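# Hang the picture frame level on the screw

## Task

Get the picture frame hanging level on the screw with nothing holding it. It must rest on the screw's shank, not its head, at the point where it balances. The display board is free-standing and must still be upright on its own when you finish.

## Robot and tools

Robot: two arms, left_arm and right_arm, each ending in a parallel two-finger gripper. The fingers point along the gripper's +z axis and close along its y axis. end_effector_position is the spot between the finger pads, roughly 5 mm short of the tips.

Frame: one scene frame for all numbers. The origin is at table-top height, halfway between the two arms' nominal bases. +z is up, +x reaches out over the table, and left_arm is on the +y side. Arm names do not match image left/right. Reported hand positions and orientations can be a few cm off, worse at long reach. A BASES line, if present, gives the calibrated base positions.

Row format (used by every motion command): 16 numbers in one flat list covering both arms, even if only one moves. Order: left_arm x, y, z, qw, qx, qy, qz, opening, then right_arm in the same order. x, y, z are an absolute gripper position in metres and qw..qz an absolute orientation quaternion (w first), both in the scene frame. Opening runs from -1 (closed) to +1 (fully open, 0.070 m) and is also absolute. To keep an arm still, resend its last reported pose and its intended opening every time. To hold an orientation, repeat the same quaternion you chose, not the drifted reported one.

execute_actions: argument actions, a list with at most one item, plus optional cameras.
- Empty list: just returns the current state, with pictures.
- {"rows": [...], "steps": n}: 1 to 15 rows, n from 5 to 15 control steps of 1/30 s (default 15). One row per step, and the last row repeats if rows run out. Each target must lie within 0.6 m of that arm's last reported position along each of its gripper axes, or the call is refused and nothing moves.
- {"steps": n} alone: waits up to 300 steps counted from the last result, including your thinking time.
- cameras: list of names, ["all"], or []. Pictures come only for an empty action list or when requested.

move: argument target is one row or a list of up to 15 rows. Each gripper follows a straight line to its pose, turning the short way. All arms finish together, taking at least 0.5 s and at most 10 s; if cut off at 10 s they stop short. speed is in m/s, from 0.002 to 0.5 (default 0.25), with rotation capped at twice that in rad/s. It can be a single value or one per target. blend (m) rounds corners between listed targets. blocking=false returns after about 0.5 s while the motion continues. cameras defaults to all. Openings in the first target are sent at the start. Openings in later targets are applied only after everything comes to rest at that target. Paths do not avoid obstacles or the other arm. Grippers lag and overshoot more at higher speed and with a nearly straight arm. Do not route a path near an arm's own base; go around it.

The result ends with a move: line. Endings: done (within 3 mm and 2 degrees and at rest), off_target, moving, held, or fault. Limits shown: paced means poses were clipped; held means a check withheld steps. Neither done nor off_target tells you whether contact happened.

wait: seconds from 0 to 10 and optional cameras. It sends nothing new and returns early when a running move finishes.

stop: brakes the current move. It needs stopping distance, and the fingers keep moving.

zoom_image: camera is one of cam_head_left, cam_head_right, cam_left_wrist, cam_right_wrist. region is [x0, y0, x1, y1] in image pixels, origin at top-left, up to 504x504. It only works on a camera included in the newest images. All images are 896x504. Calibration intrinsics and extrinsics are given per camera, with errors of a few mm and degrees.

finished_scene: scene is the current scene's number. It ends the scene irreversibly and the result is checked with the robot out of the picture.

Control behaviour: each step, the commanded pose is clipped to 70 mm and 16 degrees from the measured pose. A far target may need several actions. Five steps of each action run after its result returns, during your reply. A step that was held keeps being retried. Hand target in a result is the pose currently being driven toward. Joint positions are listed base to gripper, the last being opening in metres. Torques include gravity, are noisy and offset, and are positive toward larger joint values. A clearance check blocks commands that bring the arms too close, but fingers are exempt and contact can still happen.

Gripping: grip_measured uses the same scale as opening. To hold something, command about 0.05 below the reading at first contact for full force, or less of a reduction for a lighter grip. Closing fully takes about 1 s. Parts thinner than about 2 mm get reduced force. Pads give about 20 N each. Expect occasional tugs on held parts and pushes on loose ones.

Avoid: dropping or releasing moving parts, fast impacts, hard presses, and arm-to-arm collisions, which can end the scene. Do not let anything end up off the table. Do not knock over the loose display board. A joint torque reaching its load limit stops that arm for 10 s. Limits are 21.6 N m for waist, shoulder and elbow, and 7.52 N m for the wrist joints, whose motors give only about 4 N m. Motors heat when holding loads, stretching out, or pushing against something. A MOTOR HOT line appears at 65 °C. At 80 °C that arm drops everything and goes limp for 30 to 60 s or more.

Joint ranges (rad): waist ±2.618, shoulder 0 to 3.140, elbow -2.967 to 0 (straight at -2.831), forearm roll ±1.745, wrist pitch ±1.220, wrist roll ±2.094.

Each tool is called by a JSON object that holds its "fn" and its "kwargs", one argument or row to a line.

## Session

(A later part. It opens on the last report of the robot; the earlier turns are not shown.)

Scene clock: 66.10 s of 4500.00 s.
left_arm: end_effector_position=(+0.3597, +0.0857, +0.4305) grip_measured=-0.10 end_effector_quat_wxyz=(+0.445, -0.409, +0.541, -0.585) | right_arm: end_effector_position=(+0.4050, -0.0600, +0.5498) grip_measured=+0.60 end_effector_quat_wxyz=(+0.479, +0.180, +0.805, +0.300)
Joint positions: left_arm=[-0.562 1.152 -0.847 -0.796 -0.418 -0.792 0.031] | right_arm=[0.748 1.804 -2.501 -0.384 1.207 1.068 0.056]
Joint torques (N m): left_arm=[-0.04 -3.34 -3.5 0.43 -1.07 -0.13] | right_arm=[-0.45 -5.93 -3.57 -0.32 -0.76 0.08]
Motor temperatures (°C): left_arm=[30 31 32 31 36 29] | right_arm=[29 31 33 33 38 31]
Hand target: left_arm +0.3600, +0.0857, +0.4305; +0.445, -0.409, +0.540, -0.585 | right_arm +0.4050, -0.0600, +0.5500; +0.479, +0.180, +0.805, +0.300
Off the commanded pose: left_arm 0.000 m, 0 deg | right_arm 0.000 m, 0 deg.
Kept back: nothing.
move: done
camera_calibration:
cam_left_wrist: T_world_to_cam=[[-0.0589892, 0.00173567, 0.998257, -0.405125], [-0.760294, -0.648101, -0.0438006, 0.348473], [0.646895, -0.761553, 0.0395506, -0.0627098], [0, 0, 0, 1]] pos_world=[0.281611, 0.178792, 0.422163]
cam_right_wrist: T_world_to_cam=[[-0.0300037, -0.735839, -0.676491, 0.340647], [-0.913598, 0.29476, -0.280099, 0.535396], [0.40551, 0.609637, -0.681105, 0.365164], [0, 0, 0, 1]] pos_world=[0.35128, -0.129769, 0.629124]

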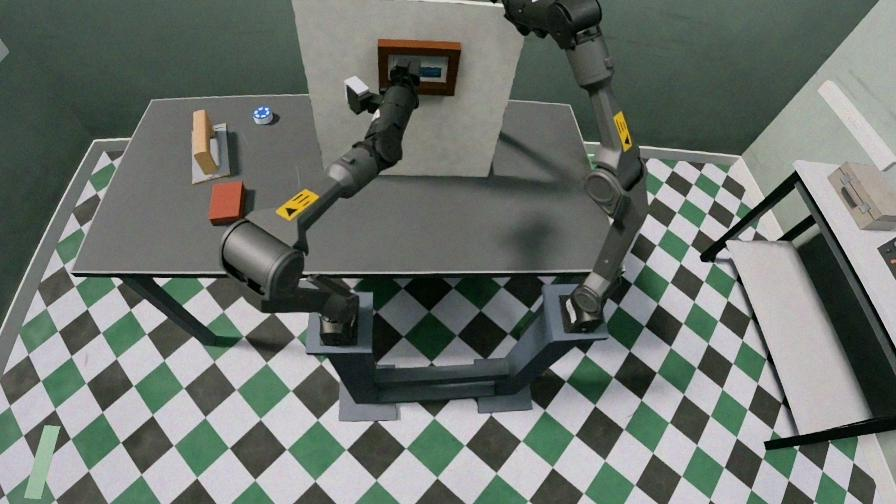

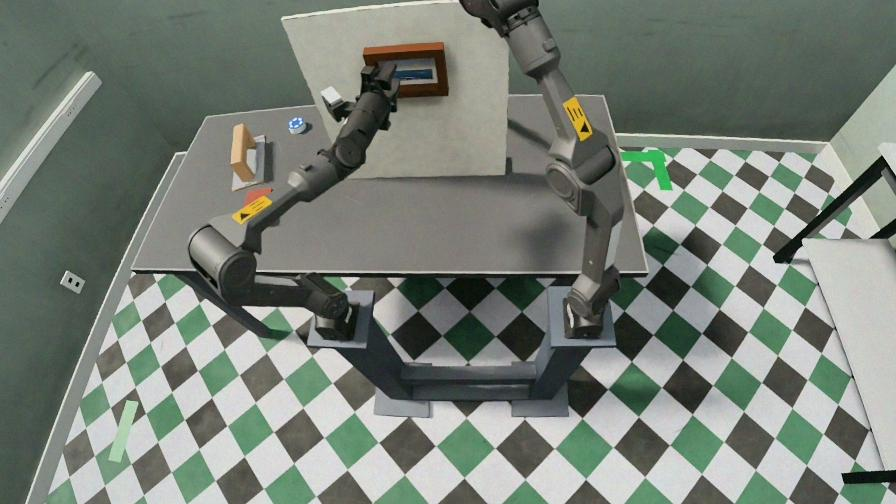

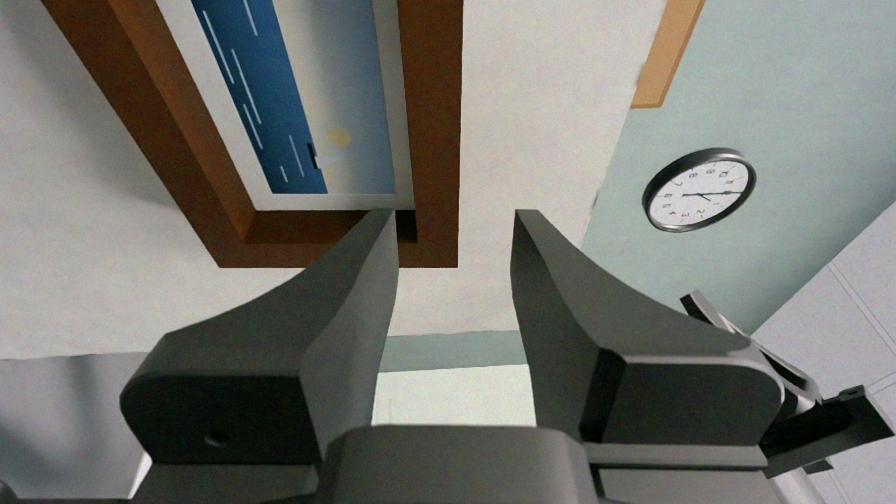

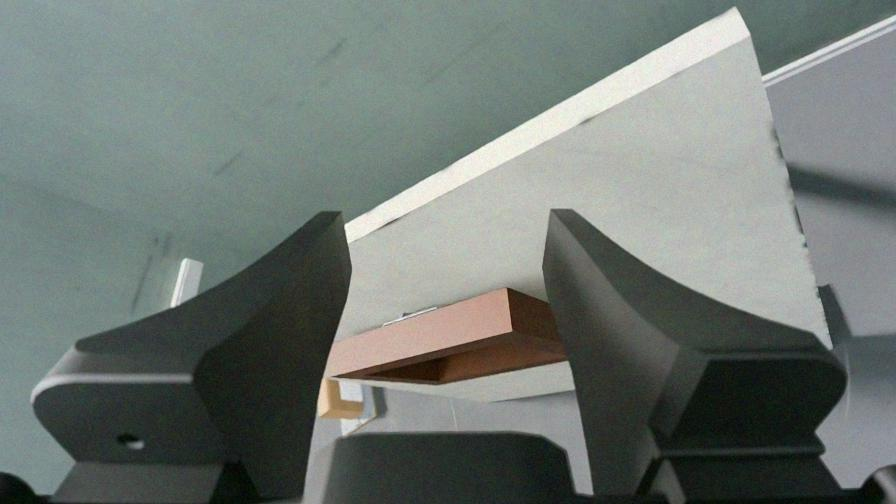

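{"fn": "move", "kwargs": {
  "target": [
    [0.300,0.200,0.460,0.43046,-0.43046,0.56099,-0.56099,-0.10,0.447,0.068,0.578,0.3716,0.0283,0.9253,0.0704,0.6]
  ],
  "speed": 0.15
}}

Scene clock: 75.60 s of 4500.00 s.
left_arm: end_effector_position=(+0.2995, +0.1999, +0.4608) grip_measured=-0.10 end_effector_quat_wxyz=(+0.431, -0.430, +0.561, -0.561) | right_arm: end_effector_position=(+0.4467, +0.0675, +0.5771) grip_measured=+0.60 end_effector_quat_wxyz=(+0.654, -0.047, +0.695, +0.295)
Joint positions: left_arm=[0.256 0.833 -0.874 -1.351 0.526 -0.252 0.031] | right_arm=[0.863 2.15 -2.796 -0.511 0.77 0.728 0.056]
Joint torques (N m): left_arm=[-0.35 -0.39 -2.82 -0.29 -0.5 -0.11] | right_arm=[0.74 -9.75 -3.5 -0.5 -0.62 -0.15]
Motor temperatures (°C): left_arm=[30 31 32 31 35 29] | right_arm=[29 31 33 33 38 31]
Hand target: left_arm +0.3000, +0.2000, +0.4600; +0.430, -0.430, +0.561, -0.561 | right_arm +0.4466, +0.0675, +0.5773; +0.654, -0.048, +0.695, +0.295
Off the commanded pose: left_arm 0.001 m, 0 deg | right_arm 0.001 m, 50 deg; orientation clipped.
elbow stopped short (right arm): the move would have taken joint 3 (elbow) straighter than the controller allows.
Kept back: nothing.
move: off_target (right_arm); limits=paced
camera_calibration:
cam_left_wrist: T_world_to_cam=[[0.0173051, -0.0179534, 0.999689, -0.458656], [-0.755446, -0.655209, 0.00131025, 0.357261], [0.654982, -0.755234, -0.0249012, 0.0879743], [0, 0, 0, 1]] pos_world=[0.220207, 0.292287, 0.460236]
cam_right_wrist: T_world_to_cam=[[0.43718, -0.81289, -0.384816, 0.0823094], [-0.665806, -0.00487475, -0.746109, 0.722093], [0.604629, 0.582397, -0.543358, 0.122517], [0, 0, 0, 1]] pos_world=[0.370712, -0.000925049, 0.637005]

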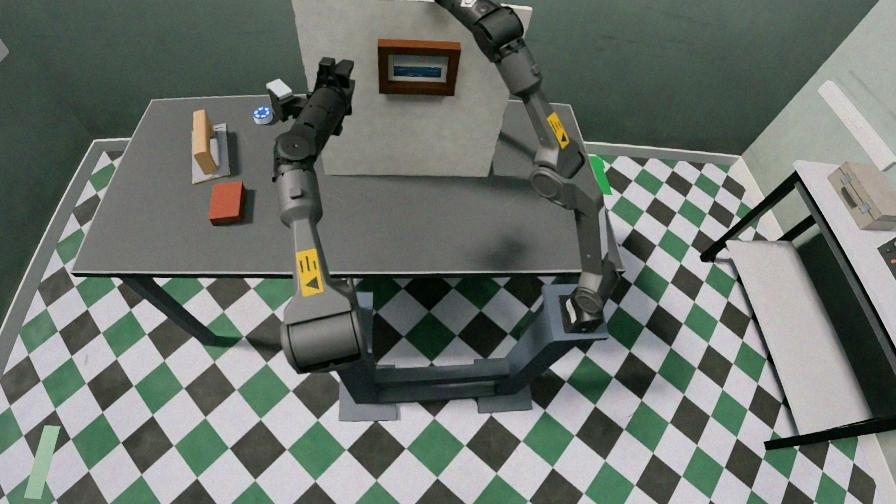

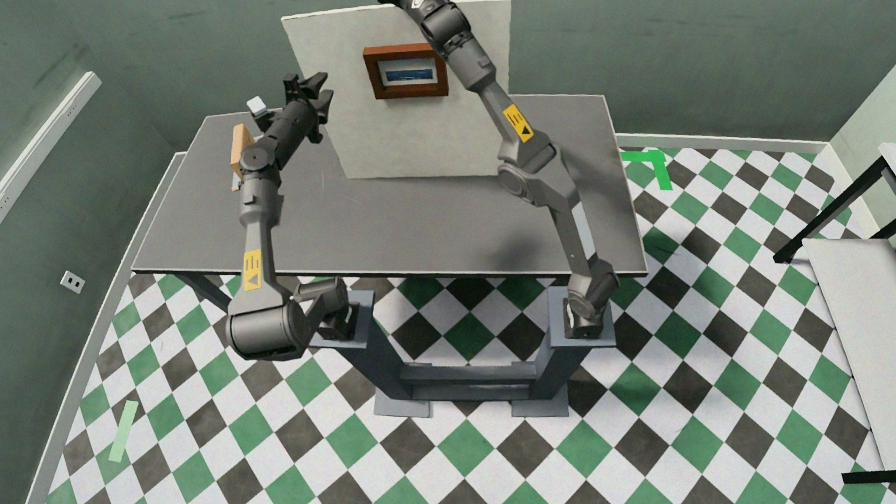

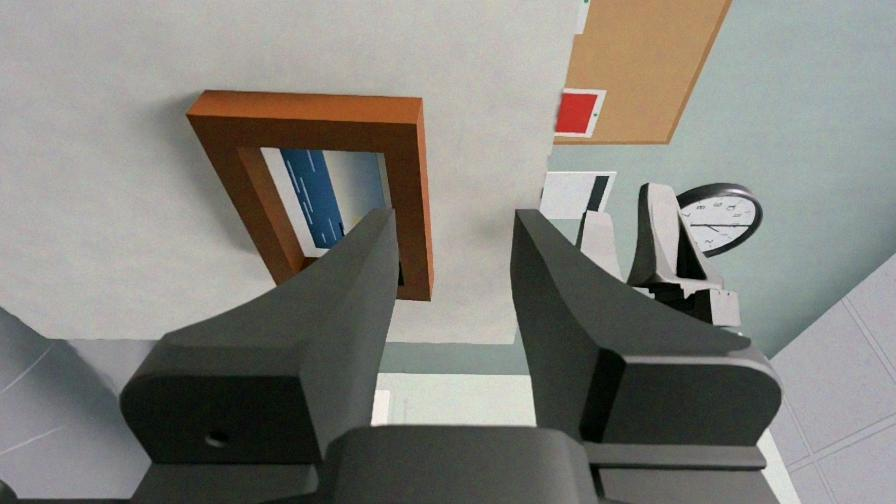

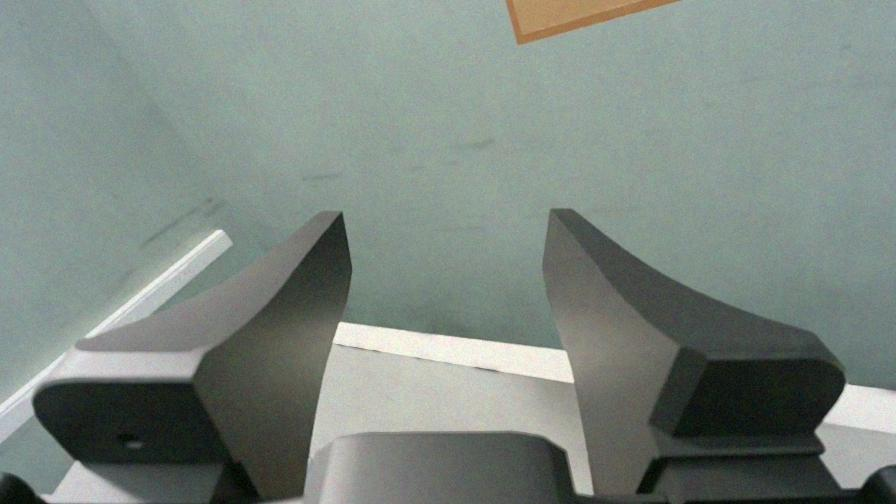

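{"fn": "move", "kwargs": {
  "target": [
    [0.300,0.200,0.460,0.43046,-0.43046,0.56099,-0.56099,-0.10,0.36,-0.10,0.52,0.4788,0.18,0.805,0.2997,0.6],
    [0.300,0.200,0.460,0.43046,-0.43046,0.56099,-0.56099,-0.10,0.34,-0.25,0.44,0.281,0.285,0.653,0.643,0.6],
    [0.300,0.200,0.460,0.43046,-0.43046,0.56099,-0.56099,-0.10,0.454,-0.215,0.43,0.281,0.285,0.653,0.643,0.6]
  ],
  "speed": 0.25,
  "blend": 0.03,
  "cameras": ["cam_right_wrist", "cam_left_wrist"]
}}

Scene clock: 80.63 s of 4500.00 s.
left_arm: end_effector_position=(+0.2998, +0.2000, +0.4605) grip_measured=-0.10 end_effector_quat_wxyz=(+0.431, -0.430, +0.561, -0.561) | right_arm: end_effector_position=(+0.4544, -0.2148, +0.4303) grip_measured=+0.60 end_effector_quat_wxyz=(+0.281, +0.285, +0.653, +0.643)
Joint positions: left_arm=[0.256 0.834 -0.874 -1.351 0.526 -0.252 0.031] | right_arm=[-0.192 1.561 -1.302 1.671 0.971 -0.198 0.056]
Joint torques (N m): left_arm=[-0.67 -0.41 -3.08 -0.27 -0.57 -0.12] | right_arm=[-0.45 -6.75 -3.7 0.71 0.26 0.1]
Motor temperatures (°C): left_arm=[30 31 32 31 35 29] | right_arm=[29 31 33 33 38 31]
Hand target: left_arm +0.3000, +0.2000, +0.4600; +0.430, -0.430, +0.561, -0.561 | right_arm +0.4540, -0.2150, +0.4300; +0.281, +0.285, +0.653, +0.643
Off the commanded pose: left_arm 0.001 m, 0 deg | right_arm 0.001 m, 0 deg.
Kept back: nothing.
move: done
camera_calibration:
cam_left_wrist: T_world_to_cam=[[0.0181671, -0.0177326, 0.999678, -0.458709], [-0.755445, -0.655209, 0.00210634, 0.357124], [0.65496, -0.75524, -0.0252993, 0.088044], [0, 0, 0, 1]] pos_world=[0.220456, 0.292351, 0.460037]
cam_right_wrist: T_world_to_cam=[[-0.0437347, 0.0116698, -0.998975, 0.452857], [-0.985094, 0.166009, 0.0450663, 0.457594], [0.166365, 0.986055, 0.00423547, 0.252772], [0, 0, 0, 1]] pos_world=[0.428526, -0.330497, 0.4307]
Images, in order (width x height): cam_left_wrist 896x504, cam_right_wrist 896x504.

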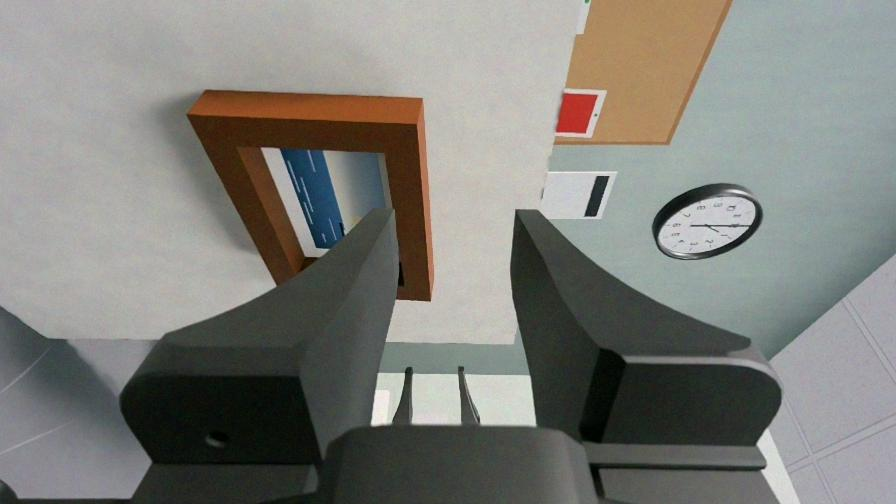

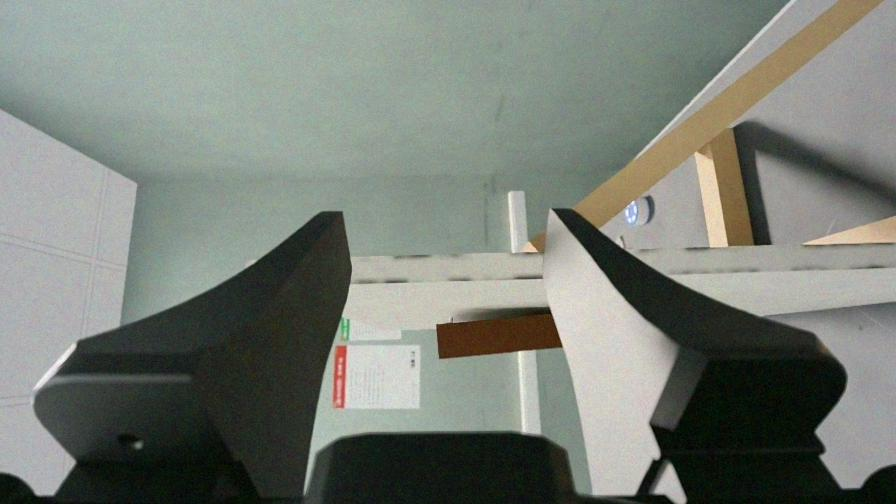

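{"fn": "zoom_image", "kwargs": {
  "camera": "cam_right_wrist",
  "region": [425, 295, 495, 335]
}}

{"fn": "zoom_image", "kwargs": {
  "camera": "cam_right_wrist",
  "region": [420, 270, 570, 370]
}}

Scaled by 7.200 from the camera's 896x504 image, which has a finer 1280x720 frame.

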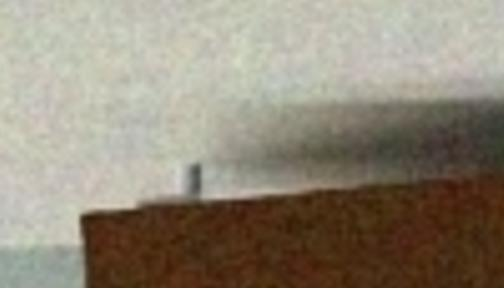

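Scaled by 3.360 from the camera's 896x504 image, which has a finer 1280x720 frame.

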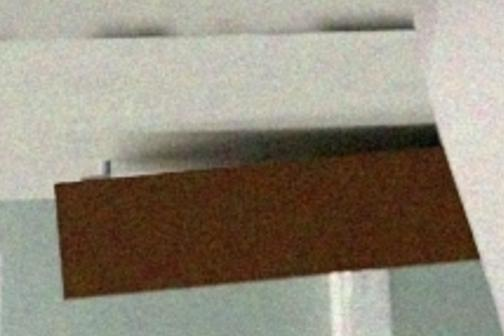

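{"fn": "zoom_image", "kwargs": {
  "camera": "cam_right_wrist",
  "region": [434, 312, 469, 332]
}}

Scaled by 14.400 from the camera's 896x504 image, which has a finer 1280x720 frame.

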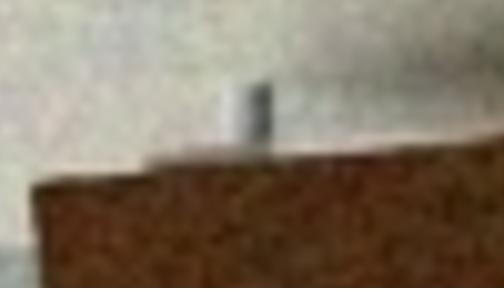

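{"fn": "move", "kwargs": {
  "target": [
    [0.300,0.200,0.460,0.43046,-0.43046,0.56099,-0.56099,-0.10,0.474,-0.215,0.43,0.281,0.285,0.653,0.643,0.6]
  ],
  "speed": 0.1,
  "cameras": ["cam_right_wrist"]
}}

Scene clock: 87.20 s of 4500.00 s.
left_arm: end_effector_position=(+0.2998, +0.2000, +0.4605) grip_measured=-0.10 end_effector_quat_wxyz=(+0.431, -0.430, +0.561, -0.561) | right_arm: end_effector_position=(+0.4742, -0.2150, +0.4301) grip_measured=+0.60 end_effector_quat_wxyz=(+0.281, +0.285, +0.653, +0.643)
Joint positions: left_arm=[0.256 0.834 -0.874 -1.351 0.526 -0.252 0.032] | right_arm=[-0.179 1.629 -1.383 1.666 0.956 -0.185 0.056]
Joint torques (N m): left_arm=[-0.65 -0.55 -3.27 -0.34 -0.55 -0.11] | right_arm=[0.52 -7.02 -3.95 0.74 0.12 0.07]
Motor temperatures (°C): left_arm=[30 31 32 31 35 29] | right_arm=[29 31 33 34 38 31]
Hand target: left_arm +0.3000, +0.2000, +0.4600; +0.430, -0.430, +0.561, -0.561 | right_arm +0.4740, -0.2150, +0.4300; +0.281, +0.285, +0.653, +0.643
Off the commanded pose: left_arm 0.001 m, 0 deg | right_arm 0.000 m, 0 deg.
Kept back: nothing.
move: done
camera_calibration:
cam_right_wrist: T_world_to_cam=[[-0.044, 0.0110994, -0.99897, 0.453522], [-0.98507, 0.166108, 0.0452333, 0.477113], [0.166439, 0.986045, 0.00362491, 0.249886], [0, 0, 0, 1]] pos_world=[0.448353, -0.330685, 0.430567]
Images, in order (width x height): cam_right_wrist 896x504.

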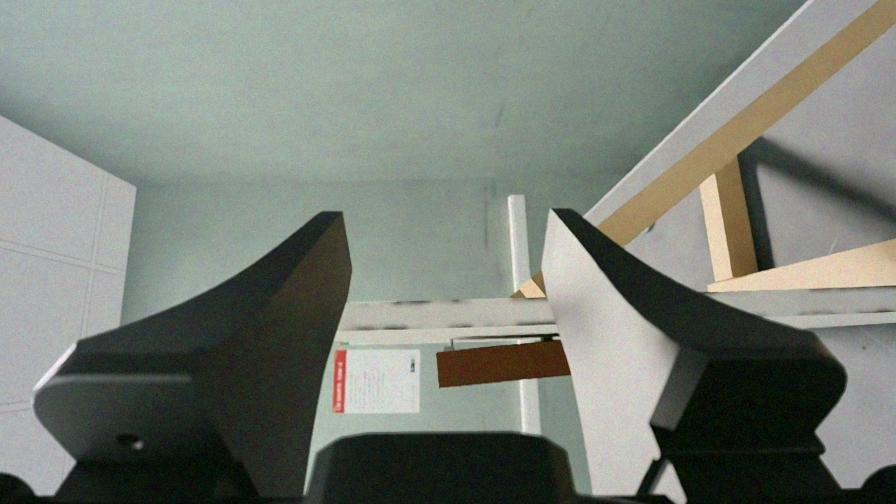

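{"fn": "zoom_image", "kwargs": {
  "camera": "cam_right_wrist",
  "region": [430, 325, 500, 365]
}}

{"fn": "zoom_image", "kwargs": {
  "camera": "cam_right_wrist",
  "region": [430, 330, 465, 350]
}}

Scaled by 7.200 from the camera's 896x504 image, which has a finer 1280x720 frame.

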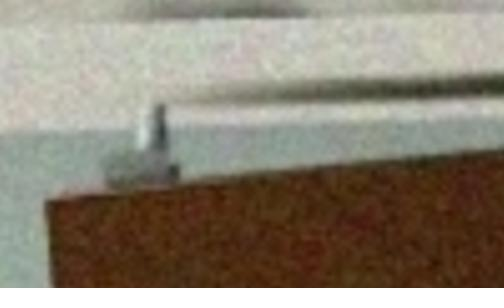

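Scaled by 14.400 from the camera's 896x504 image, which has a finer 1280x720 frame.

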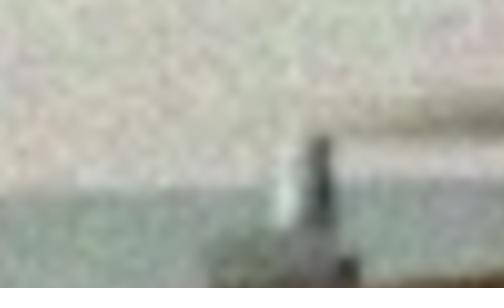

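{"fn": "move", "kwargs": {
  "target": [
    [0.340,0.160,0.540,0.4595,0.1947,0.8459,-0.1879,-0.10,0.474,-0.215,0.43,0.281,0.285,0.653,0.643,0.6]
  ],
  "speed": 0.2,
  "cameras": ["cam_left_wrist"]
}}

Scene clock: 94.20 s of 4500.00 s.
left_arm: end_effector_position=(+0.3399, +0.1597, +0.5399) grip_measured=-0.10 end_effector_quat_wxyz=(+0.526, +0.164, +0.817, -0.170) | right_arm: end_effector_position=(+0.4740, -0.2150, +0.4301) grip_measured=+0.60 end_effector_quat_wxyz=(+0.281, +0.285, +0.653, +0.643)
Joint positions: left_arm=[0.151 1.346 -1.916 -0.642 1.223 0.427 0.031] | right_arm=[-0.179 1.628 -1.382 1.666 0.956 -0.185 0.056]
Joint torques (N m): left_arm=[-0.08 -3.06 -2.22 -0.53 -0.74 -0.18] | right_arm=[-0.46 -7.24 -3.7 0.91 0.21 -0.19]
Motor temperatures (°C): left_arm=[30 31 32 31 35 29] | right_arm=[28 31 33 34 38 31]
Hand target: left_arm +0.3401, +0.1598, +0.5397; +0.526, +0.164, +0.817, -0.170 | right_arm +0.4740, -0.2150, +0.4300; +0.281, +0.285, +0.653, +0.643
Off the commanded pose: left_arm 0.000 m, 9 deg | right_arm 0.000 m, 0 deg.
joint sent to its limit (left arm) — joint 5 (wrist pitch), upper limit.
Kept back: nothing.
move: off_target (left_arm)
camera_calibration:
cam_left_wrist: T_world_to_cam=[[-0.432972, -0.897407, 0.08483, 0.248242], [-0.776348, 0.323426, -0.540999, 0.504937], [0.45806, -0.300095, -0.836734, 0.465724], [0, 0, 0, 1]] pos_world=[0.286159, 0.199226, 0.641799]
Images, in order (width x height): cam_left_wrist 896x504.

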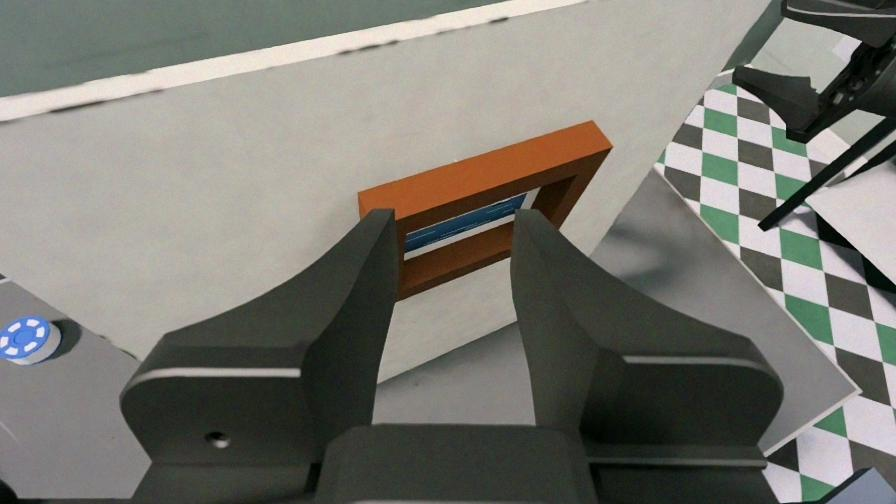

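{"fn": "move", "kwargs": {
  "target": [
    [0.435,0.140,0.567,0.526,0.164,0.817,-0.170,1.0,0.474,-0.215,0.43,0.281,0.285,0.653,0.643,0.6]
  ],
  "speed": 0.15,
  "cameras": ["cam_left_wrist"]
}}

Scene clock: 95.93 s of 4500.00 s.
left_arm: end_effector_position=(+0.4357, +0.1402, +0.5662) grip_measured=+0.98 end_effector_quat_wxyz=(+0.555, +0.154, +0.799, -0.170) | right_arm: end_effector_position=(+0.4740, -0.2150, +0.4301) grip_measured=+0.60 end_effector_quat_wxyz=(+0.281, +0.285, +0.653, +0.643)
Joint positions: left_arm=[0.013 1.753 -2.471 -0.499 1.222 0.251 0.069] | right_arm=[-0.179 1.628 -1.382 1.666 0.956 -0.185 0.056]
Joint torques (N m): left_arm=[-0.24 -7.3 -1.6 -0.28 -0.91 -0.06] | right_arm=[-0.44 -7.3 -3.73 0.91 0.2 -0.2]
Motor temperatures (°C): left_arm=[30 31 32 31 35 29] | right_arm=[28 31 33 34 38 31]
Hand target: left_arm +0.4349, +0.1399, +0.5666; +0.555, +0.154, +0.799, -0.170 | right_arm +0.4740, -0.2150, +0.4300; +0.281, +0.285, +0.653, +0.643
Off the commanded pose: left_arm 0.001 m, 4 deg | right_arm 0.000 m, 0 deg.
joint sent to its limit (left arm) — joint 5 (wrist pitch), upper limit.
Kept back: nothing.
move: off_target (left_arm)
camera_calibration:
cam_left_wrist: T_world_to_cam=[[-0.419036, -0.904168, 0.0829984, 0.265865], [-0.747702, 0.291766, -0.596502, 0.623223], [0.515122, -0.312014, -0.798309, 0.392995], [0, 0, 0, 1]] pos_world=[0.374952, 0.181172, 0.663418]
Images, in order (width x height): cam_left_wrist 896x504.

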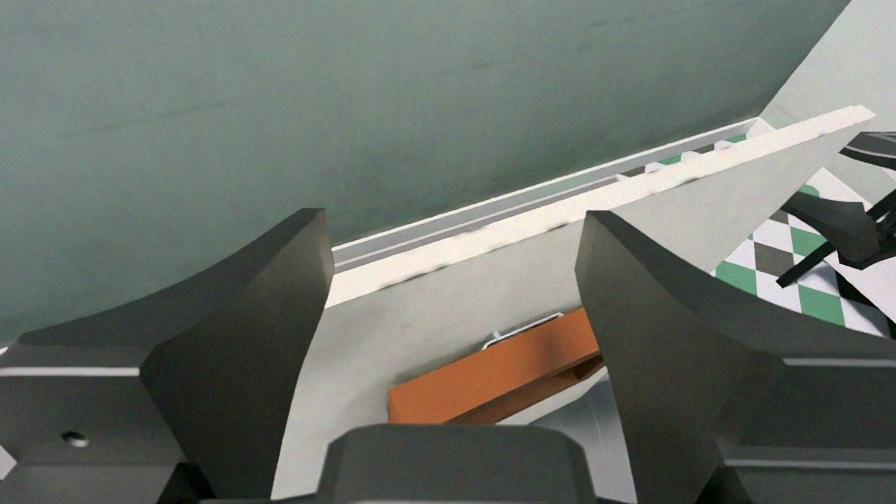

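Excellent view. Zoom on the strip.

{"fn": "zoom_image", "kwargs": {
  "camera": "cam_left_wrist",
  "region": [460, 300, 600, 380]
}}

{"fn": "zoom_image", "kwargs": {
  "camera": "cam_left_wrist",
  "region": [475, 315, 525, 355]
}}

Scaled by 3.600 from the camera's 896x504 image, which has a finer 1280x720 frame.

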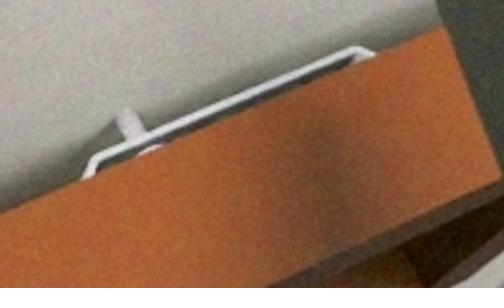

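Scaled by 10.080 from the camera's 896x504 image, which has a finer 1280x720 frame.

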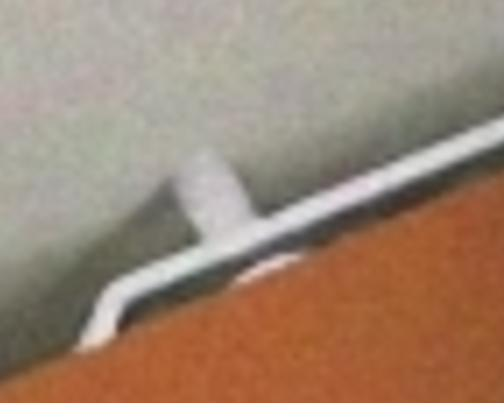

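{"fn": "move", "kwargs": {
  "target": [
    [0.340,0.180,0.540,0.526,0.164,0.817,-0.170,0.6,0.474,-0.215,0.43,0.281,0.285,0.653,0.643,0.6],
    [0.300,0.200,0.460,0.43046,-0.43046,0.56099,-0.56099,0.6,0.36,-0.26,0.42,0.281,0.285,0.653,0.643,0.6]
  ],
  "speed": 0.25,
  "blend": 0.03
}}

Scene clock: 102.53 s of 4500.00 s.
left_arm: end_effector_position=(+0.3000, +0.2000, +0.4599) grip_measured=+0.60 end_effector_quat_wxyz=(+0.430, -0.431, +0.560, -0.561) | right_arm: end_effector_position=(+0.3600, -0.2595, +0.4201) grip_measured=+0.60 end_effector_quat_wxyz=(+0.293, +0.299, +0.650, +0.635)
Joint positions: left_arm=[0.255 0.834 -0.872 -1.352 0.525 -0.254 0.056] | right_arm=[-0.482 1.277 -0.991 1.62 1.216 -0.205 0.056]
Joint torques (N m): left_arm=[0.24 -1.9 -3.37 -0.29 -0.34 0.09] | right_arm=[0.39 -2.77 -4.09 0.96 0.1 0.06]
Motor temperatures (°C): left_arm=[30 31 32 31 35 29] | right_arm=[28 31 33 34 38 31]
Hand target: left_arm +0.3000, +0.2000, +0.4600; +0.430, -0.430, +0.561, -0.561 | right_arm +0.3602, -0.2596, +0.4200; +0.293, +0.299, +0.650, +0.635
Off the commanded pose: left_arm 0.000 m, 0 deg | right_arm 0.001 m, 2 deg.
joint read past its limit (right arm) — joint 5 (wrist pitch), upper limit.
joint sent to its limit (right arm) — joint 5 (wrist pitch), upper limit.
Kept back: nothing.
move: done
camera_calibration:
cam_left_wrist: T_world_to_cam=[[0.0199704, -0.0148311, 0.999691, -0.459244], [-0.755311, -0.655345, 0.00536604, 0.355775], [0.655062, -0.755184, -0.0242896, 0.0873733], [0, 0, 0, 1]] pos_world=[0.220657, 0.292327, 0.459315]
cam_right_wrist: T_world_to_cam=[[-0.0490545, 0.00686487, -0.998773, 0.439711], [-0.977413, 0.205477, 0.0494178, 0.378094], [0.205565, 0.978638, -0.00336979, 0.299733], [0, 0, 0, 1]] pos_world=[0.32951, -0.374038, 0.421497]

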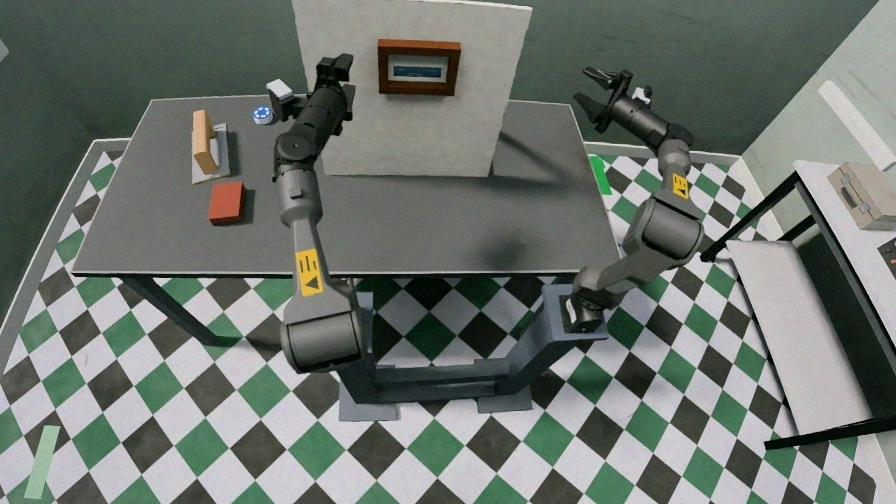

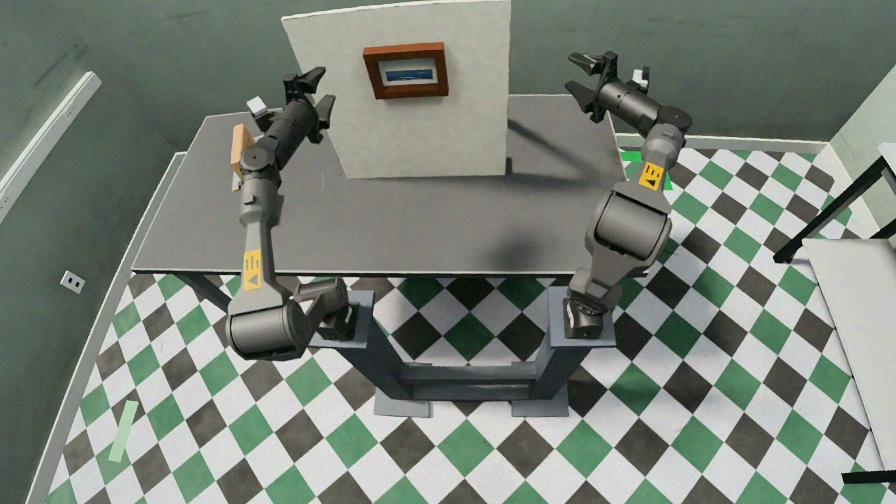

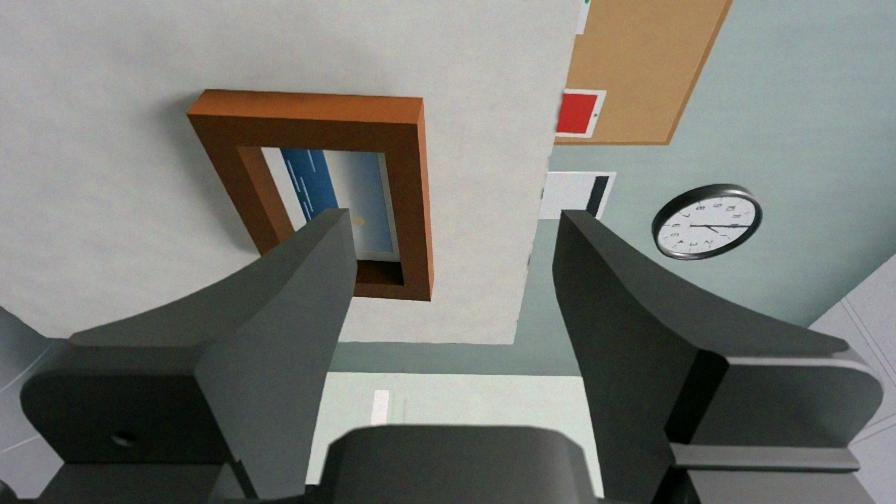

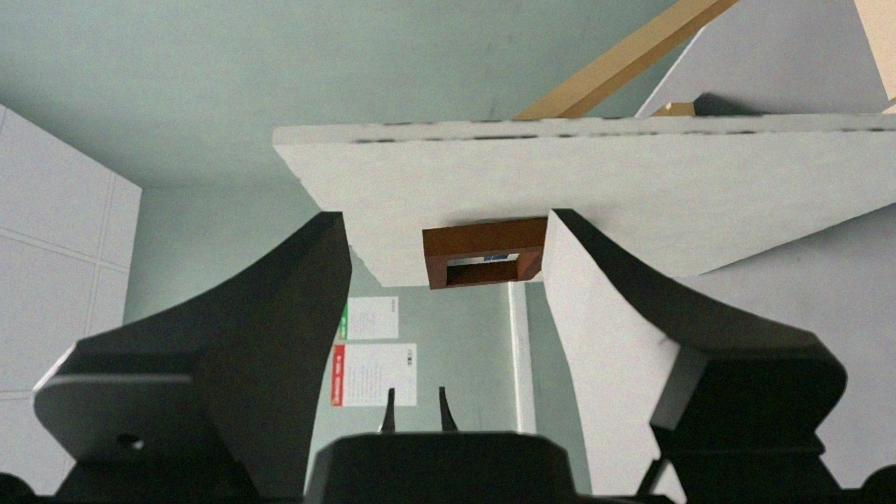

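{"fn": "zoom_image", "kwargs": {
  "camera": "cam_head_left",
  "region": [365, 20, 475, 110]
}}

{"fn": "zoom_image", "kwargs": {
  "camera": "cam_head_right",
  "region": [350, 20, 460, 110]
}}

{"fn": "zoom_image", "kwargs": {
  "camera": "cam_left_wrist",
  "region": [390, 90, 450, 150]
}}

{"fn": "zoom_image", "kwargs": {
  "camera": "cam_left_wrist",
  "region": [390, 250, 450, 310]
}}

Scaled by 4.582 from the camera's 896x504 image, which has a finer 1280x720 frame.

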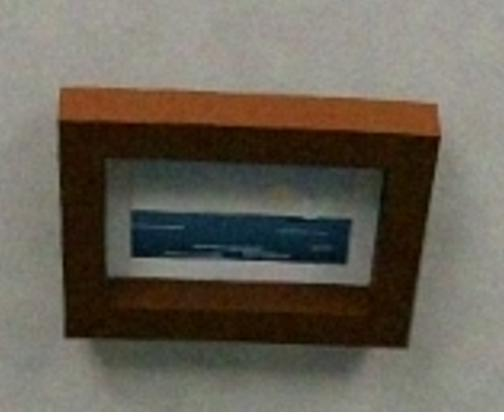

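Scaled by 4.582 from the camera's 896x504 image, which has a finer 1280x720 frame.

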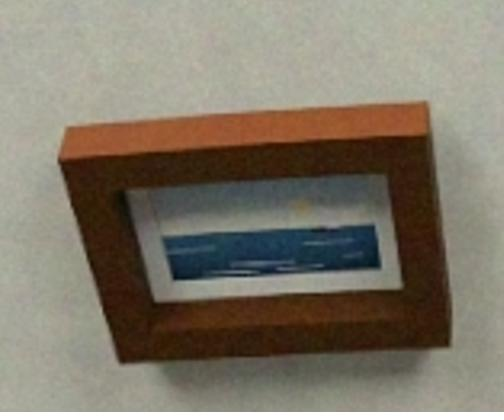

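Scaled by 8.400 from the camera's 896x504 image, which has a finer 1280x720 frame.

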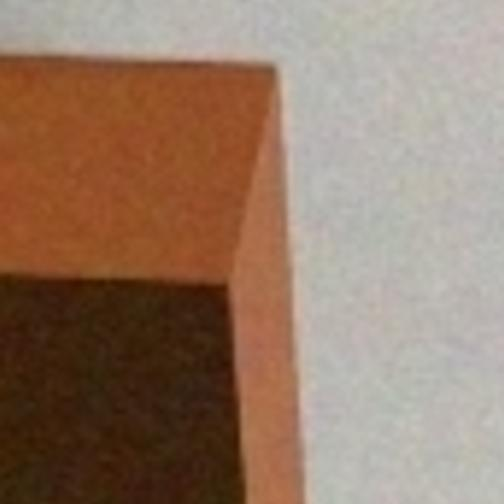

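Scaled by 8.400 from the camera's 896x504 image, which has a finer 1280x720 frame.

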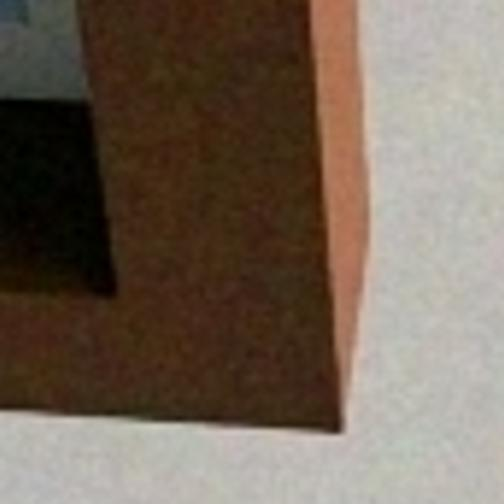

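{"fn": "zoom_image", "kwargs": {
  "camera": "cam_left_wrist",
  "region": [180, 85, 240, 145]
}}

{"fn": "zoom_image", "kwargs": {
  "camera": "cam_left_wrist",
  "region": [220, 200, 280, 260]
}}

Scaled by 8.400 from the camera's 896x504 image, which has a finer 1280x720 frame.

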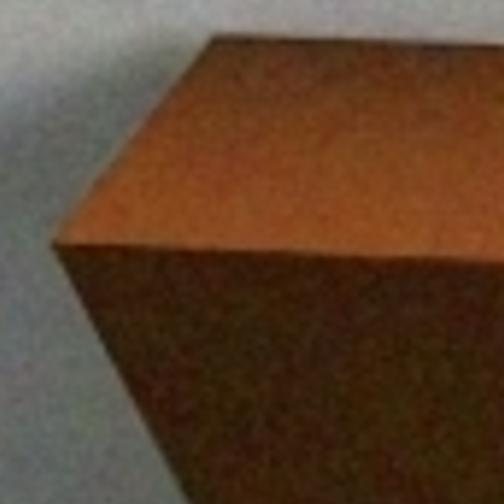

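Scaled by 8.400 from the camera's 896x504 image, which has a finer 1280x720 frame.

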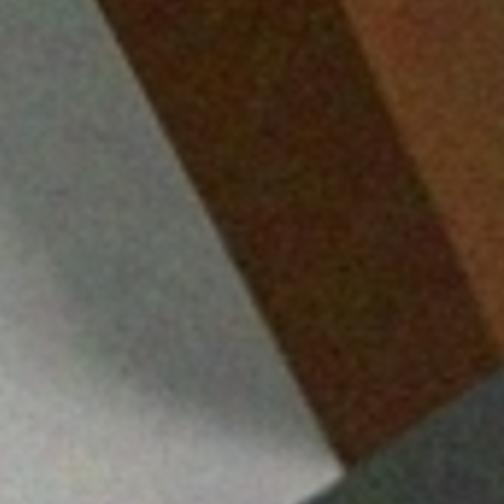

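{"fn": "zoom_image", "kwargs": {
  "camera": "cam_left_wrist",
  "region": [490, 290, 550, 350]
}}

{"fn": "zoom_image", "kwargs": {
  "camera": "cam_left_wrist",
  "region": [545, 0, 605, 60]
}}

{"fn": "zoom_image", "kwargs": {
  "camera": "cam_left_wrist",
  "region": [0, 290, 80, 350]
}}

{"fn": "zoom_image", "kwargs": {
  "camera": "cam_left_wrist",
  "region": [520, 130, 580, 190]
}}

Scaled by 8.400 from the camera's 896x504 image, which has a finer 1280x720 frame.

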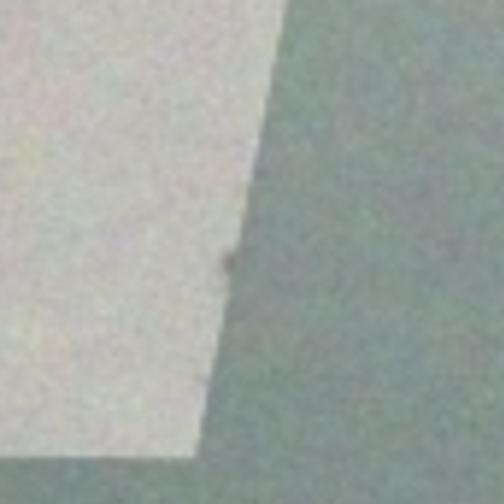

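Scaled by 8.400 from the camera's 896x504 image, which has a finer 1280x720 frame.

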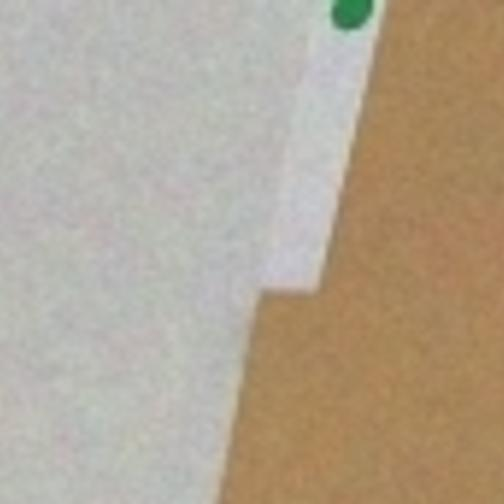

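Scaled by 6.300 from the camera's 896x504 image, which has a finer 1280x720 frame.

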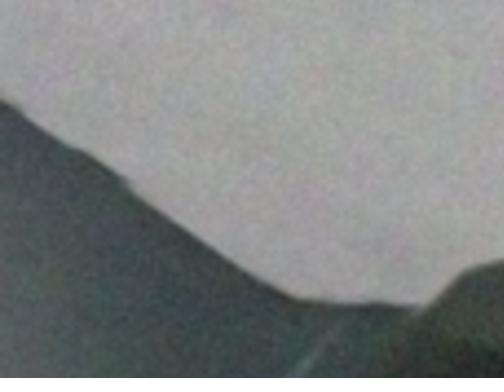

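Scaled by 8.400 from the camera's 896x504 image, which has a finer 1280x720 frame.

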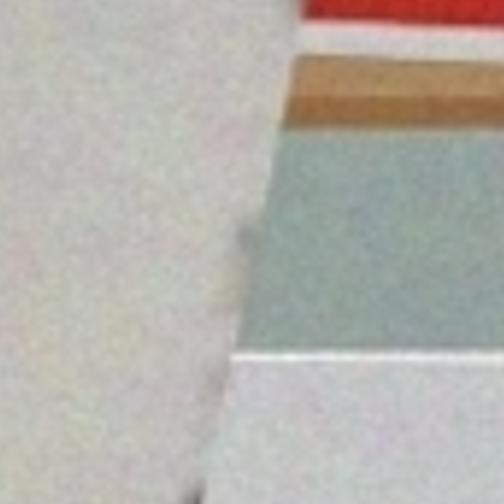

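{"fn": "finished_scene", "kwargs": {
  "scene": 2
}}

The scene is finished: the task was done.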